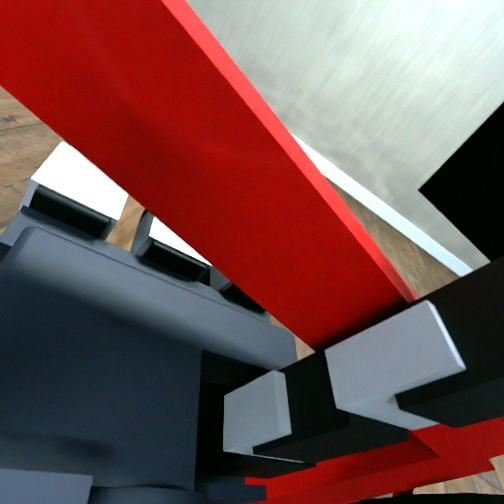

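Call:
move --joints '{"hand_index_mcp": 0.27, "hand_index_pip": 0.14, "hand_index_dip": 0.41, "hand_middle_mcp": 0.134, "hand_middle_pip": -0.08, "hand_middle_dip": 0.26, "hand_ring_mcp": 0.134, "hand_ring_pip": -0.08, "hand_ring_dip": 0.26}' --cameras '["wrist_camera"]'

Scene clock: 564.90 s.
move: done
base_odometry: x=-0.870 y=-2.082 heading=+1.240
base_tilt: forward=-0.3 right=+0.0
base_status: not commanded
joint_positions: joint_1_rad=-0.301 joint_2_rad=+1.503 joint_3_rad=+3.139 joint_4_rad=-1.594 joint_5_rad=-0.006 joint_6_rad=+1.597 joint_7_rad=+2.997 hand_index_mcp=+0.289 hand_index_abd=+0.218 hand_index_pip=+0.145 hand_index_dip=+0.413 hand_middle_mcp=+0.146 hand_middle_abd=+0.218 hand_middle_pip=-0.077 hand_middle_dip=+0.263 hand_ring_mcp=+0.148 hand_ring_abd=+0.218 hand_ring_pip=-0.077 hand_ring_dip=+0.263 hand_thumb_cmc=-0.570 hand_thumb_axl=+0.689 hand_thumb_mcp=+0.237 hand_thumb_ipl=+0.166 hand_current_limit=+0.400 hand_speed=-0.600
joint_status: all done
hand_state: goal,goal,goal,goal,goal,goal,goal,goal,goal,goal,goal,goal,goal,goal,goal,goal
index_mcp_current_ma: 67
index_abd_current_ma: -3
index_pip_current_ma: 13
index_dip_current_ma: 7
middle_mcp_current_ma: 38
middle_abd_current_ma: -4
middle_pip_current_ma: 6
middle_dip_current_ma: 7
ring_mcp_current_ma: 47
ring_abd_current_ma: -4
ring_pip_current_ma: 6
ring_dip_current_ma: 7
thumb_cmc_current_ma: -1
thumb_axl_current_ma: 40
thumb_mcp_current_ma: 45
thumb_ipl_current_ma: -6
hand_goal_index_mcp: 0.270
hand_goal_index_abd: 0.220
hand_goal_index_pip: 0.140
hand_goal_index_dip: 0.410
hand_goal_middle_mcp: 0.134
hand_goal_middle_abd: 0.220
hand_goal_middle_pip: -0.080
hand_goal_middle_dip: 0.260
hand_goal_ring_mcp: 0.134
hand_goal_ring_abd: 0.220
hand_goal_ring_pip: -0.080
hand_goal_ring_dip: 0.260
hand_goal_thumb_cmc: -0.570
hand_goal_thumb_axl: 0.678
hand_goal_thumb_mcp: 0.226
hand_goal_thumb_ipl: 0.168
motor_effort: joint_1_rad=+0(1) joint_2_rad=-44(44) joint_3_rad=+2(2) joint_4_rad=+10(10) joint_5_rad=+0(1) joint_6_rad=+10(10) joint_7_rad=+1(1)
hand_pose: x=+0.8251 y=+0.1828 z=+0.4977 quat_wxyz=(-0.391, -0.445, -0.516, -0.618) (m; base frame)
hand_target: x=+0.8433 y=+0.1748 z=+0.5219 quat_wxyz=(-0.374, -0.459, -0.492, -0.638) (m; base frame)
hand_status: not commanded
pictures: wrist_camera
camera_calibration:
wrist_camera: T_world_to_cam=[[0.151378, -0.849052, 0.506157, -0.19966], [-0.540436, -0.499838, -0.676824, 0.825854], [0.827656, -0.171089, -0.534523, -0.257903], [0, 0, 0, 1]] pos_world=[0.689999, 0.199147, 0.522162]

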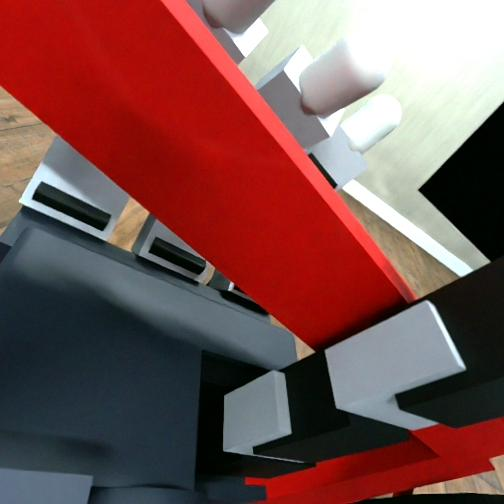

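Call:
move --joints '{"joint_2_rad": 1.42, "joint_6_rad": 1.56}' --min_time_s 1.5 --cameras '["base_camera"]'

Call:
move --joints '{"joint_2_rad": 1.37, "joint_6_rad": 1.55}' --min_time_s 1.5 --cameras '["base_camera"]'

Scene clock: 572.87 s.
move: done
base_odometry: x=-0.870 y=-2.082 heading=+1.240
base_tilt: forward=-0.3 right=+0.0
base_status: not commanded
joint_positions: joint_1_rad=-0.301 joint_2_rad=+1.477 joint_3_rad=+3.139 joint_4_rad=-1.594 joint_5_rad=-0.006 joint_6_rad=+1.597 joint_7_rad=+2.996 hand_index_mcp=+0.289 hand_index_abd=+0.218 hand_index_pip=+0.145 hand_index_dip=+0.413 hand_middle_mcp=+0.146 hand_middle_abd=+0.218 hand_middle_pip=-0.077 hand_middle_dip=+0.263 hand_ring_mcp=+0.148 hand_ring_abd=+0.218 hand_ring_pip=-0.077 hand_ring_dip=+0.263 hand_thumb_cmc=-0.570 hand_thumb_axl=+0.695 hand_thumb_mcp=+0.220 hand_thumb_ipl=+0.166 hand_current_limit=+0.400 hand_speed=-0.600
joint_status: all done
hand_state: goal,goal,goal,goal,goal,goal,goal,goal,goal,goal,goal,goal,goal,goal,goal,goal
index_mcp_current_ma: 67
index_abd_current_ma: -3
index_pip_current_ma: 13
index_dip_current_ma: 7
middle_mcp_current_ma: 38
middle_abd_current_ma: -4
middle_pip_current_ma: 6
middle_dip_current_ma: 7
ring_mcp_current_ma: 47
ring_abd_current_ma: -4
ring_pip_current_ma: 6
ring_dip_current_ma: 7
thumb_cmc_current_ma: -1
thumb_axl_current_ma: 68
thumb_mcp_current_ma: -23
thumb_ipl_current_ma: -6
hand_goal_index_mcp: 0.270
hand_goal_index_abd: 0.220
hand_goal_index_pip: 0.140
hand_goal_index_dip: 0.410
hand_goal_middle_mcp: 0.134
hand_goal_middle_abd: 0.220
hand_goal_middle_pip: -0.080
hand_goal_middle_dip: 0.260
hand_goal_ring_mcp: 0.134
hand_goal_ring_abd: 0.220
hand_goal_ring_pip: -0.080
hand_goal_ring_dip: 0.260
hand_goal_thumb_cmc: -0.570
hand_goal_thumb_axl: 0.678
hand_goal_thumb_mcp: 0.226
hand_goal_thumb_ipl: 0.168
motor_effort: joint_1_rad=+1(1) joint_2_rad=-47(47) joint_3_rad=+2(2) joint_4_rad=+12(12) joint_5_rad=+0(1) joint_6_rad=+9(11) joint_7_rad=+1(1)
hand_pose: x=+0.8295 y=+0.1841 z=+0.5170 quat_wxyz=(-0.396, -0.439, -0.509, -0.626) (m; base frame)
hand_target: x=+0.8488 y=+0.1765 z=+0.5517 quat_wxyz=(-0.381, -0.449, -0.481, -0.650) (m; base frame)
hand_status: not commanded
pictures: base_camera

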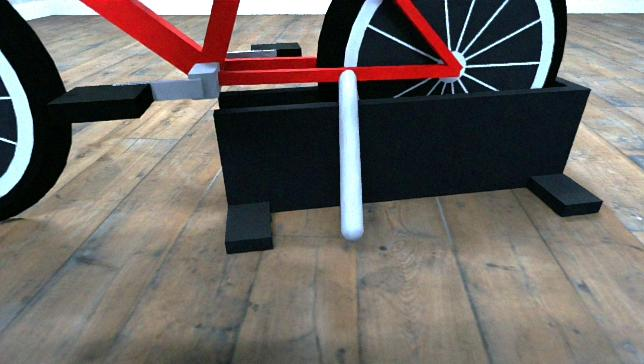

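Scene clock: 574.67 s.
move: done
base_odometry: x=-0.870 y=-2.082 heading=+1.240
base_tilt: forward=-0.2 right=+0.0
base_status: not commanded
joint_positions: joint_1_rad=-0.301 joint_2_rad=+1.456 joint_3_rad=+3.139 joint_4_rad=-1.594 joint_5_rad=-0.006 joint_6_rad=+1.579 joint_7_rad=+2.989 hand_index_mcp=+0.287 hand_index_abd=+0.219 hand_index_pip=+0.145 hand_index_dip=+0.413 hand_middle_mcp=+0.144 hand_middle_abd=+0.218 hand_middle_pip=-0.077 hand_middle_dip=+0.263 hand_ring_mcp=+0.146 hand_ring_abd=+0.218 hand_ring_pip=-0.077 hand_ring_dip=+0.263 hand_thumb_cmc=-0.572 hand_thumb_axl=+0.692 hand_thumb_mcp=+0.216 hand_thumb_ipl=+0.166 hand_current_limit=+0.400 hand_speed=-0.600
joint_status: all done
hand_state: goal,goal,goal,goal,goal,goal,goal,goal,goal,goal,goal,goal,goal,goal,goal,goal
index_mcp_current_ma: 56
index_abd_current_ma: -3
index_pip_current_ma: 13
index_dip_current_ma: 7
middle_mcp_current_ma: 31
middle_abd_current_ma: -3
middle_pip_current_ma: 6
middle_dip_current_ma: 7
ring_mcp_current_ma: 39
ring_abd_current_ma: -3
ring_pip_current_ma: 6
ring_dip_current_ma: 7
thumb_cmc_current_ma: -4
thumb_axl_current_ma: 54
thumb_mcp_current_ma: -40
thumb_ipl_current_ma: -6
hand_goal_index_mcp: 0.270
hand_goal_index_abd: 0.220
hand_goal_index_pip: 0.140
hand_goal_index_dip: 0.410
hand_goal_middle_mcp: 0.134
hand_goal_middle_abd: 0.220
hand_goal_middle_pip: -0.080
hand_goal_middle_dip: 0.260
hand_goal_ring_mcp: 0.134
hand_goal_ring_abd: 0.220
hand_goal_ring_pip: -0.080
hand_goal_ring_dip: 0.260
hand_goal_thumb_cmc: -0.570
hand_goal_thumb_axl: 0.678
hand_goal_thumb_mcp: 0.226
hand_goal_thumb_ipl: 0.168
motor_effort: joint_1_rad=+0(1) joint_2_rad=-51(52) joint_3_rad=+2(3) joint_4_rad=+13(14) joint_5_rad=+0(1) joint_6_rad=+14(15) joint_7_rad=+2(2)
hand_pose: x=+0.8348 y=+0.1851 z=+0.5274 quat_wxyz=(-0.394, -0.440, -0.506, -0.628) (m; base frame)
hand_target: x=+0.8554 y=+0.1785 z=+0.5866 quat_wxyz=(-0.387, -0.439, -0.470, -0.661) (m; base frame)
hand_status: not commanded
pictures: base_camera

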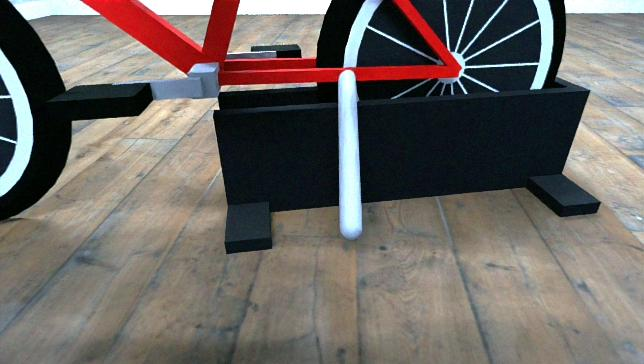

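Call:
move --joints '{"joint_2_rad": 1.34, "joint_6_rad": 1.55}' --min_time_s 1.5 --cameras '["all"]'

Scene clock: 582.00 s.
move: off_target
base_odometry: x=-0.870 y=-2.082 heading=+1.240
base_tilt: forward=-0.2 right=+0.0
base_status: not commanded
joint_positions: joint_1_rad=-0.301 joint_2_rad=+1.451 joint_3_rad=+3.139 joint_4_rad=-1.596 joint_5_rad=-0.006 joint_6_rad=+1.570 joint_7_rad=+2.987 hand_index_mcp=+0.287 hand_index_abd=+0.219 hand_index_pip=+0.145 hand_index_dip=+0.413 hand_middle_mcp=+0.144 hand_middle_abd=+0.218 hand_middle_pip=-0.077 hand_middle_dip=+0.263 hand_ring_mcp=+0.146 hand_ring_abd=+0.218 hand_ring_pip=-0.077 hand_ring_dip=+0.263 hand_thumb_cmc=-0.571 hand_thumb_axl=+0.692 hand_thumb_mcp=+0.214 hand_thumb_ipl=+0.166 hand_current_limit=+0.400 hand_speed=-0.600
joint_status: joint_2_rad off_target (ended at +1.451, target +1.340); the others done
hand_state: goal,goal,goal,goal,goal,goal,goal,goal,goal,goal,goal,goal,goal,goal,goal,goal
index_mcp_current_ma: 56
index_abd_current_ma: -3
index_pip_current_ma: 13
index_dip_current_ma: 7
middle_mcp_current_ma: 31
middle_abd_current_ma: -3
middle_pip_current_ma: 6
middle_dip_current_ma: 7
ring_mcp_current_ma: 39
ring_abd_current_ma: -3
ring_pip_current_ma: 6
ring_dip_current_ma: 7
thumb_cmc_current_ma: -2
thumb_axl_current_ma: 54
thumb_mcp_current_ma: -46
thumb_ipl_current_ma: -6
hand_goal_index_mcp: 0.270
hand_goal_index_abd: 0.220
hand_goal_index_pip: 0.140
hand_goal_index_dip: 0.410
hand_goal_middle_mcp: 0.134
hand_goal_middle_abd: 0.220
hand_goal_middle_pip: -0.080
hand_goal_middle_dip: 0.260
hand_goal_ring_mcp: 0.134
hand_goal_ring_abd: 0.220
hand_goal_ring_pip: -0.080
hand_goal_ring_dip: 0.260
hand_goal_thumb_cmc: -0.570
hand_goal_thumb_axl: 0.678
hand_goal_thumb_mcp: 0.226
hand_goal_thumb_ipl: 0.168
motor_effort: joint_1_rad=+1(1) joint_2_rad=-55(56) joint_3_rad=+1(3) joint_4_rad=+15(16) joint_5_rad=+0(1) joint_6_rad=+16(17) joint_7_rad=+2(2)
hand_pose: x=+0.8361 y=+0.1853 z=+0.5275 quat_wxyz=(-0.392, -0.442, -0.507, -0.627) (m; base frame)
hand_target: x=+0.8578 y=+0.1792 z=+0.6093 quat_wxyz=(-0.392, -0.431, -0.461, -0.669) (m; base frame)
hand_status: not commanded
pictures: base_camera, wrist_camera
camera_calibration:
wrist_camera: T_world_to_cam=[[0.142111, -0.85731, 0.494798, -0.199022], [-0.526197, -0.488821, -0.695824, 0.849351], [0.838404, -0.161477, -0.520581, -0.268739], [0, 0, 0, 1]] pos_world=[0.700521, 0.201162, 0.549573]

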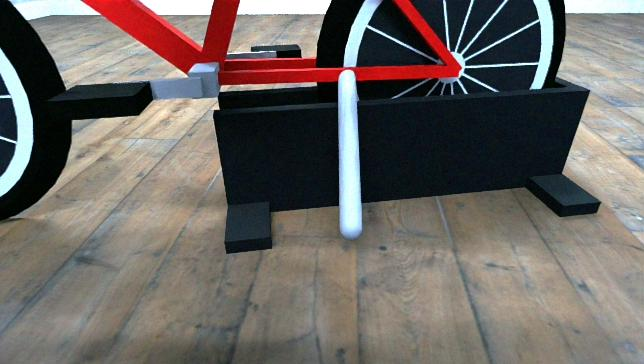

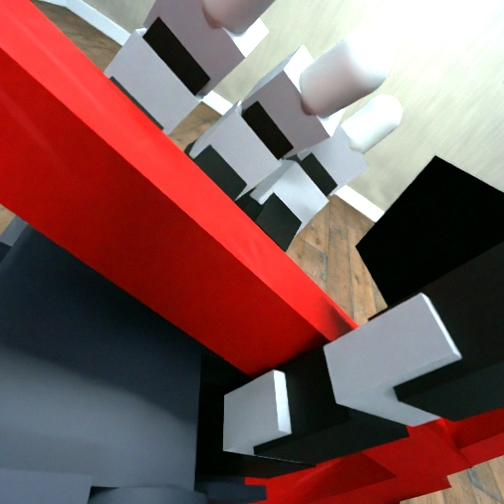

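Call:
move --joints '{"joint_2_rad": 1.26, "joint_6_rad": 1.55}' --min_time_s 2 --cameras '["base_camera"]'

Call:
move --joints '{"joint_2_rad": 1.18, "joint_6_rad": 1.56}' --min_time_s 2 --cameras '["base_camera"]'

Scene clock: 590.93 s.
move: off_target
base_odometry: x=-0.870 y=-2.082 heading=+1.240
base_tilt: forward=-0.2 right=+0.0
base_status: not commanded
joint_positions: joint_1_rad=-0.301 joint_2_rad=+1.426 joint_3_rad=+3.139 joint_4_rad=-1.607 joint_5_rad=-0.006 joint_6_rad=+1.517 joint_7_rad=+2.975 hand_index_mcp=+0.287 hand_index_abd=+0.219 hand_index_pip=+0.145 hand_index_dip=+0.413 hand_middle_mcp=+0.144 hand_middle_abd=+0.218 hand_middle_pip=-0.077 hand_middle_dip=+0.263 hand_ring_mcp=+0.146 hand_ring_abd=+0.218 hand_ring_pip=-0.077 hand_ring_dip=+0.263 hand_thumb_cmc=-0.571 hand_thumb_axl=+0.695 hand_thumb_mcp=+0.230 hand_thumb_ipl=+0.166 hand_current_limit=+0.400 hand_speed=-0.600
joint_status: joint_2_rad off_target (ended at +1.426, target +1.260); the others done
hand_state: goal,goal,goal,goal,goal,goal,goal,goal,goal,goal,goal,goal,goal,goal,goal,goal
index_mcp_current_ma: 56
index_abd_current_ma: -3
index_pip_current_ma: 13
index_dip_current_ma: 7
middle_mcp_current_ma: 31
middle_abd_current_ma: -3
middle_pip_current_ma: 6
middle_dip_current_ma: 7
ring_mcp_current_ma: 39
ring_abd_current_ma: -3
ring_pip_current_ma: 6
ring_dip_current_ma: 7
thumb_cmc_current_ma: -3
thumb_axl_current_ma: 65
thumb_mcp_current_ma: 14
thumb_ipl_current_ma: -6
hand_goal_index_mcp: 0.270
hand_goal_index_abd: 0.220
hand_goal_index_pip: 0.140
hand_goal_index_dip: 0.410
hand_goal_middle_mcp: 0.134
hand_goal_middle_abd: 0.220
hand_goal_middle_pip: -0.080
hand_goal_middle_dip: 0.260
hand_goal_ring_mcp: 0.134
hand_goal_ring_abd: 0.220
hand_goal_ring_pip: -0.080
hand_goal_ring_dip: 0.260
hand_goal_thumb_cmc: -0.570
hand_goal_thumb_axl: 0.678
hand_goal_thumb_mcp: 0.226
hand_goal_thumb_ipl: 0.168
motor_effort: joint_1_rad=+2(2) joint_2_rad=-65(65) joint_3_rad=+2(4) joint_4_rad=+16(18) joint_5_rad=-2(2) joint_6_rad=+25(25) joint_7_rad=+5(5)
hand_pose: x=+0.8431 y=+0.1866 z=+0.5266 quat_wxyz=(-0.382, -0.454, -0.516, -0.618) (m; base frame)
hand_target: x=+0.8611 y=+0.1801 z=+0.6702 quat_wxyz=(-0.404, -0.409, -0.438, -0.691) (m; base frame)
hand_status: not commanded
pictures: base_camera

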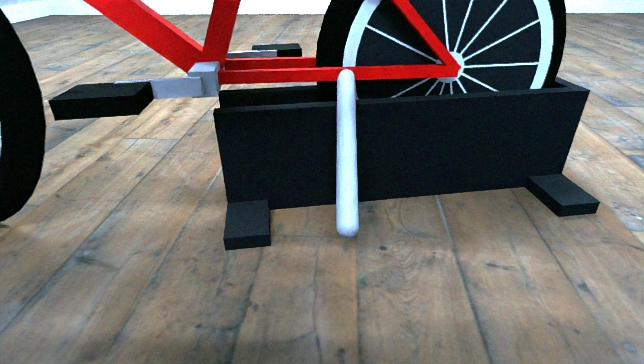

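Scene clock: 593.20 s.
move: off_target
base_odometry: x=-0.870 y=-2.082 heading=+1.240
base_tilt: forward=-0.2 right=+0.0
base_status: not commanded
joint_positions: joint_1_rad=-0.301 joint_2_rad=+1.407 joint_3_rad=+3.136 joint_4_rad=-1.624 joint_5_rad=-0.006 joint_6_rad=+1.491 joint_7_rad=+2.967 hand_index_mcp=+0.287 hand_index_abd=+0.219 hand_index_pip=+0.145 hand_index_dip=+0.413 hand_middle_mcp=+0.144 hand_middle_abd=+0.218 hand_middle_pip=-0.077 hand_middle_dip=+0.263 hand_ring_mcp=+0.146 hand_ring_abd=+0.218 hand_ring_pip=-0.077 hand_ring_dip=+0.263 hand_thumb_cmc=-0.569 hand_thumb_axl=+0.695 hand_thumb_mcp=+0.245 hand_thumb_ipl=+0.165 hand_current_limit=+0.400 hand_speed=-0.600
joint_status: joint_2_rad off_target (ended at +1.407, target +1.180); the others done
hand_state: goal,goal,goal,goal,goal,goal,goal,goal,goal,goal,goal,goal,goal,goal,goal,goal
index_mcp_current_ma: 56
index_abd_current_ma: -3
index_pip_current_ma: 13
index_dip_current_ma: 7
middle_mcp_current_ma: 31
middle_abd_current_ma: -3
middle_pip_current_ma: 6
middle_dip_current_ma: 7
ring_mcp_current_ma: 39
ring_abd_current_ma: -3
ring_pip_current_ma: 6
ring_dip_current_ma: 7
thumb_cmc_current_ma: 1
thumb_axl_current_ma: 65
thumb_mcp_current_ma: 83
thumb_ipl_current_ma: -12
hand_goal_index_mcp: 0.270
hand_goal_index_abd: 0.220
hand_goal_index_pip: 0.140
hand_goal_index_dip: 0.410
hand_goal_middle_mcp: 0.134
hand_goal_middle_abd: 0.220
hand_goal_middle_pip: -0.080
hand_goal_middle_dip: 0.260
hand_goal_ring_mcp: 0.134
hand_goal_ring_abd: 0.220
hand_goal_ring_pip: -0.080
hand_goal_ring_dip: 0.260
hand_goal_thumb_cmc: -0.570
hand_goal_thumb_axl: 0.678
hand_goal_thumb_mcp: 0.226
hand_goal_thumb_ipl: 0.168
motor_effort: joint_1_rad=+1(2) joint_2_rad=-75(75) joint_3_rad=+4(4) joint_4_rad=+21(21) joint_5_rad=-1(2) joint_6_rad=+31(32) joint_7_rad=+6(6)
hand_pose: x=+0.8445 y=+0.1874 z=+0.5268 quat_wxyz=(-0.373, -0.463, -0.520, -0.613) (m; base frame)
hand_target: x=+0.8579 y=+0.1792 z=+0.7337 quat_wxyz=(-0.418, -0.384, -0.412, -0.713) (m; base frame)
hand_status: not commanded
pictures: base_camera

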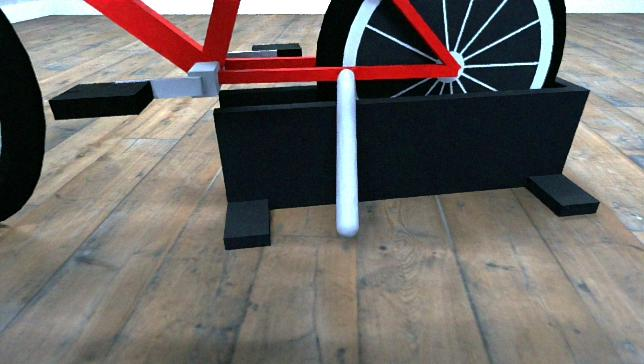

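Call:
move --joints '{"joint_2_rad": 1.08, "joint_6_rad": 1.62}' --min_time_s 2 --cameras '["all"]'

Scene clock: 610.77 s.
move: off_target
base_odometry: x=-0.870 y=-2.082 heading=+1.240
base_tilt: forward=-0.2 right=+0.0
base_status: not commanded
joint_positions: joint_1_rad=-0.301 joint_2_rad=+1.391 joint_3_rad=+3.128 joint_4_rad=-1.648 joint_5_rad=-0.006 joint_6_rad=+1.488 joint_7_rad=+2.954 hand_index_mcp=+0.287 hand_index_abd=+0.219 hand_index_pip=+0.145 hand_index_dip=+0.413 hand_middle_mcp=+0.144 hand_middle_abd=+0.218 hand_middle_pip=-0.077 hand_middle_dip=+0.263 hand_ring_mcp=+0.146 hand_ring_abd=+0.218 hand_ring_pip=-0.077 hand_ring_dip=+0.263 hand_thumb_cmc=-0.566 hand_thumb_axl=+0.691 hand_thumb_mcp=+0.248 hand_thumb_ipl=+0.163 hand_current_limit=+0.400 hand_speed=-0.600
joint_status: joint_2_rad off_target (ended at +1.391, target +1.080); joint_6_rad off_target (ended at +1.488, target +1.620)
hand_state: goal,goal,goal,goal,goal,goal,goal,goal,goal,goal,goal,goal,goal,goal,blocked,goal
index_mcp_current_ma: 56
index_abd_current_ma: -3
index_pip_current_ma: 13
index_dip_current_ma: 7
middle_mcp_current_ma: 31
middle_abd_current_ma: -3
middle_pip_current_ma: 6
middle_dip_current_ma: 7
ring_mcp_current_ma: 39
ring_abd_current_ma: -3
ring_pip_current_ma: 6
ring_dip_current_ma: 7
thumb_cmc_current_ma: 9
thumb_axl_current_ma: 51
thumb_mcp_current_ma: 95
thumb_ipl_current_ma: -17
hand_goal_index_mcp: 0.270
hand_goal_index_abd: 0.220
hand_goal_index_pip: 0.140
hand_goal_index_dip: 0.410
hand_goal_middle_mcp: 0.134
hand_goal_middle_abd: 0.220
hand_goal_middle_pip: -0.080
hand_goal_middle_dip: 0.260
hand_goal_ring_mcp: 0.134
hand_goal_ring_abd: 0.220
hand_goal_ring_pip: -0.080
hand_goal_ring_dip: 0.260
hand_goal_thumb_cmc: -0.570
hand_goal_thumb_axl: 0.678
hand_goal_thumb_mcp: 0.226
hand_goal_thumb_ipl: 0.168
motor_effort: joint_1_rad=+2(3) joint_2_rad=-89(89) joint_3_rad=+4(6) joint_4_rad=+25(26) joint_5_rad=-2(2) joint_6_rad=+40(41) joint_7_rad=+9(9)
hand_pose: x=+0.8417 y=+0.1879 z=+0.5294 quat_wxyz=(-0.365, -0.471, -0.518, -0.614) (m; base frame)
hand_target: x=+0.8370 y=+0.1730 z=+0.8228 quat_wxyz=(-0.439, -0.338, -0.362, -0.750) (m; base frame)
hand_status: not commanded
pictures: base_camera, wrist_camera
camera_calibration:
wrist_camera: T_world_to_cam=[[0.186268, -0.866402, 0.463305, -0.217309], [-0.580632, -0.477473, -0.659459, 0.879167], [0.792572, -0.146174, -0.591999, -0.198497], [0, 0, 0, 1]] pos_world=[0.708274, 0.202486, 0.562945]

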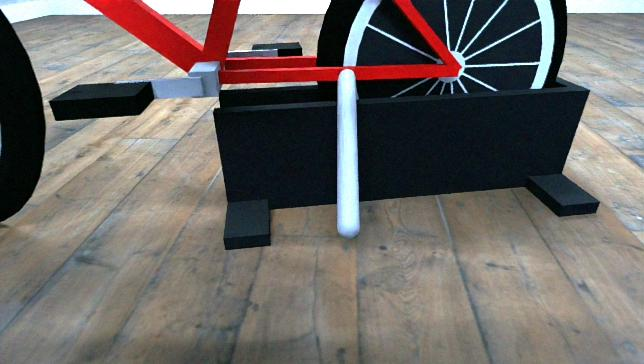

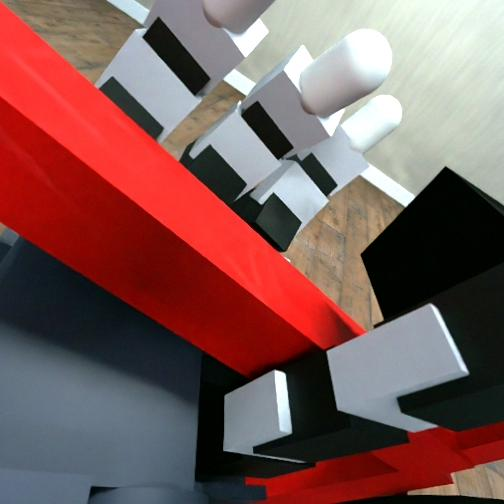

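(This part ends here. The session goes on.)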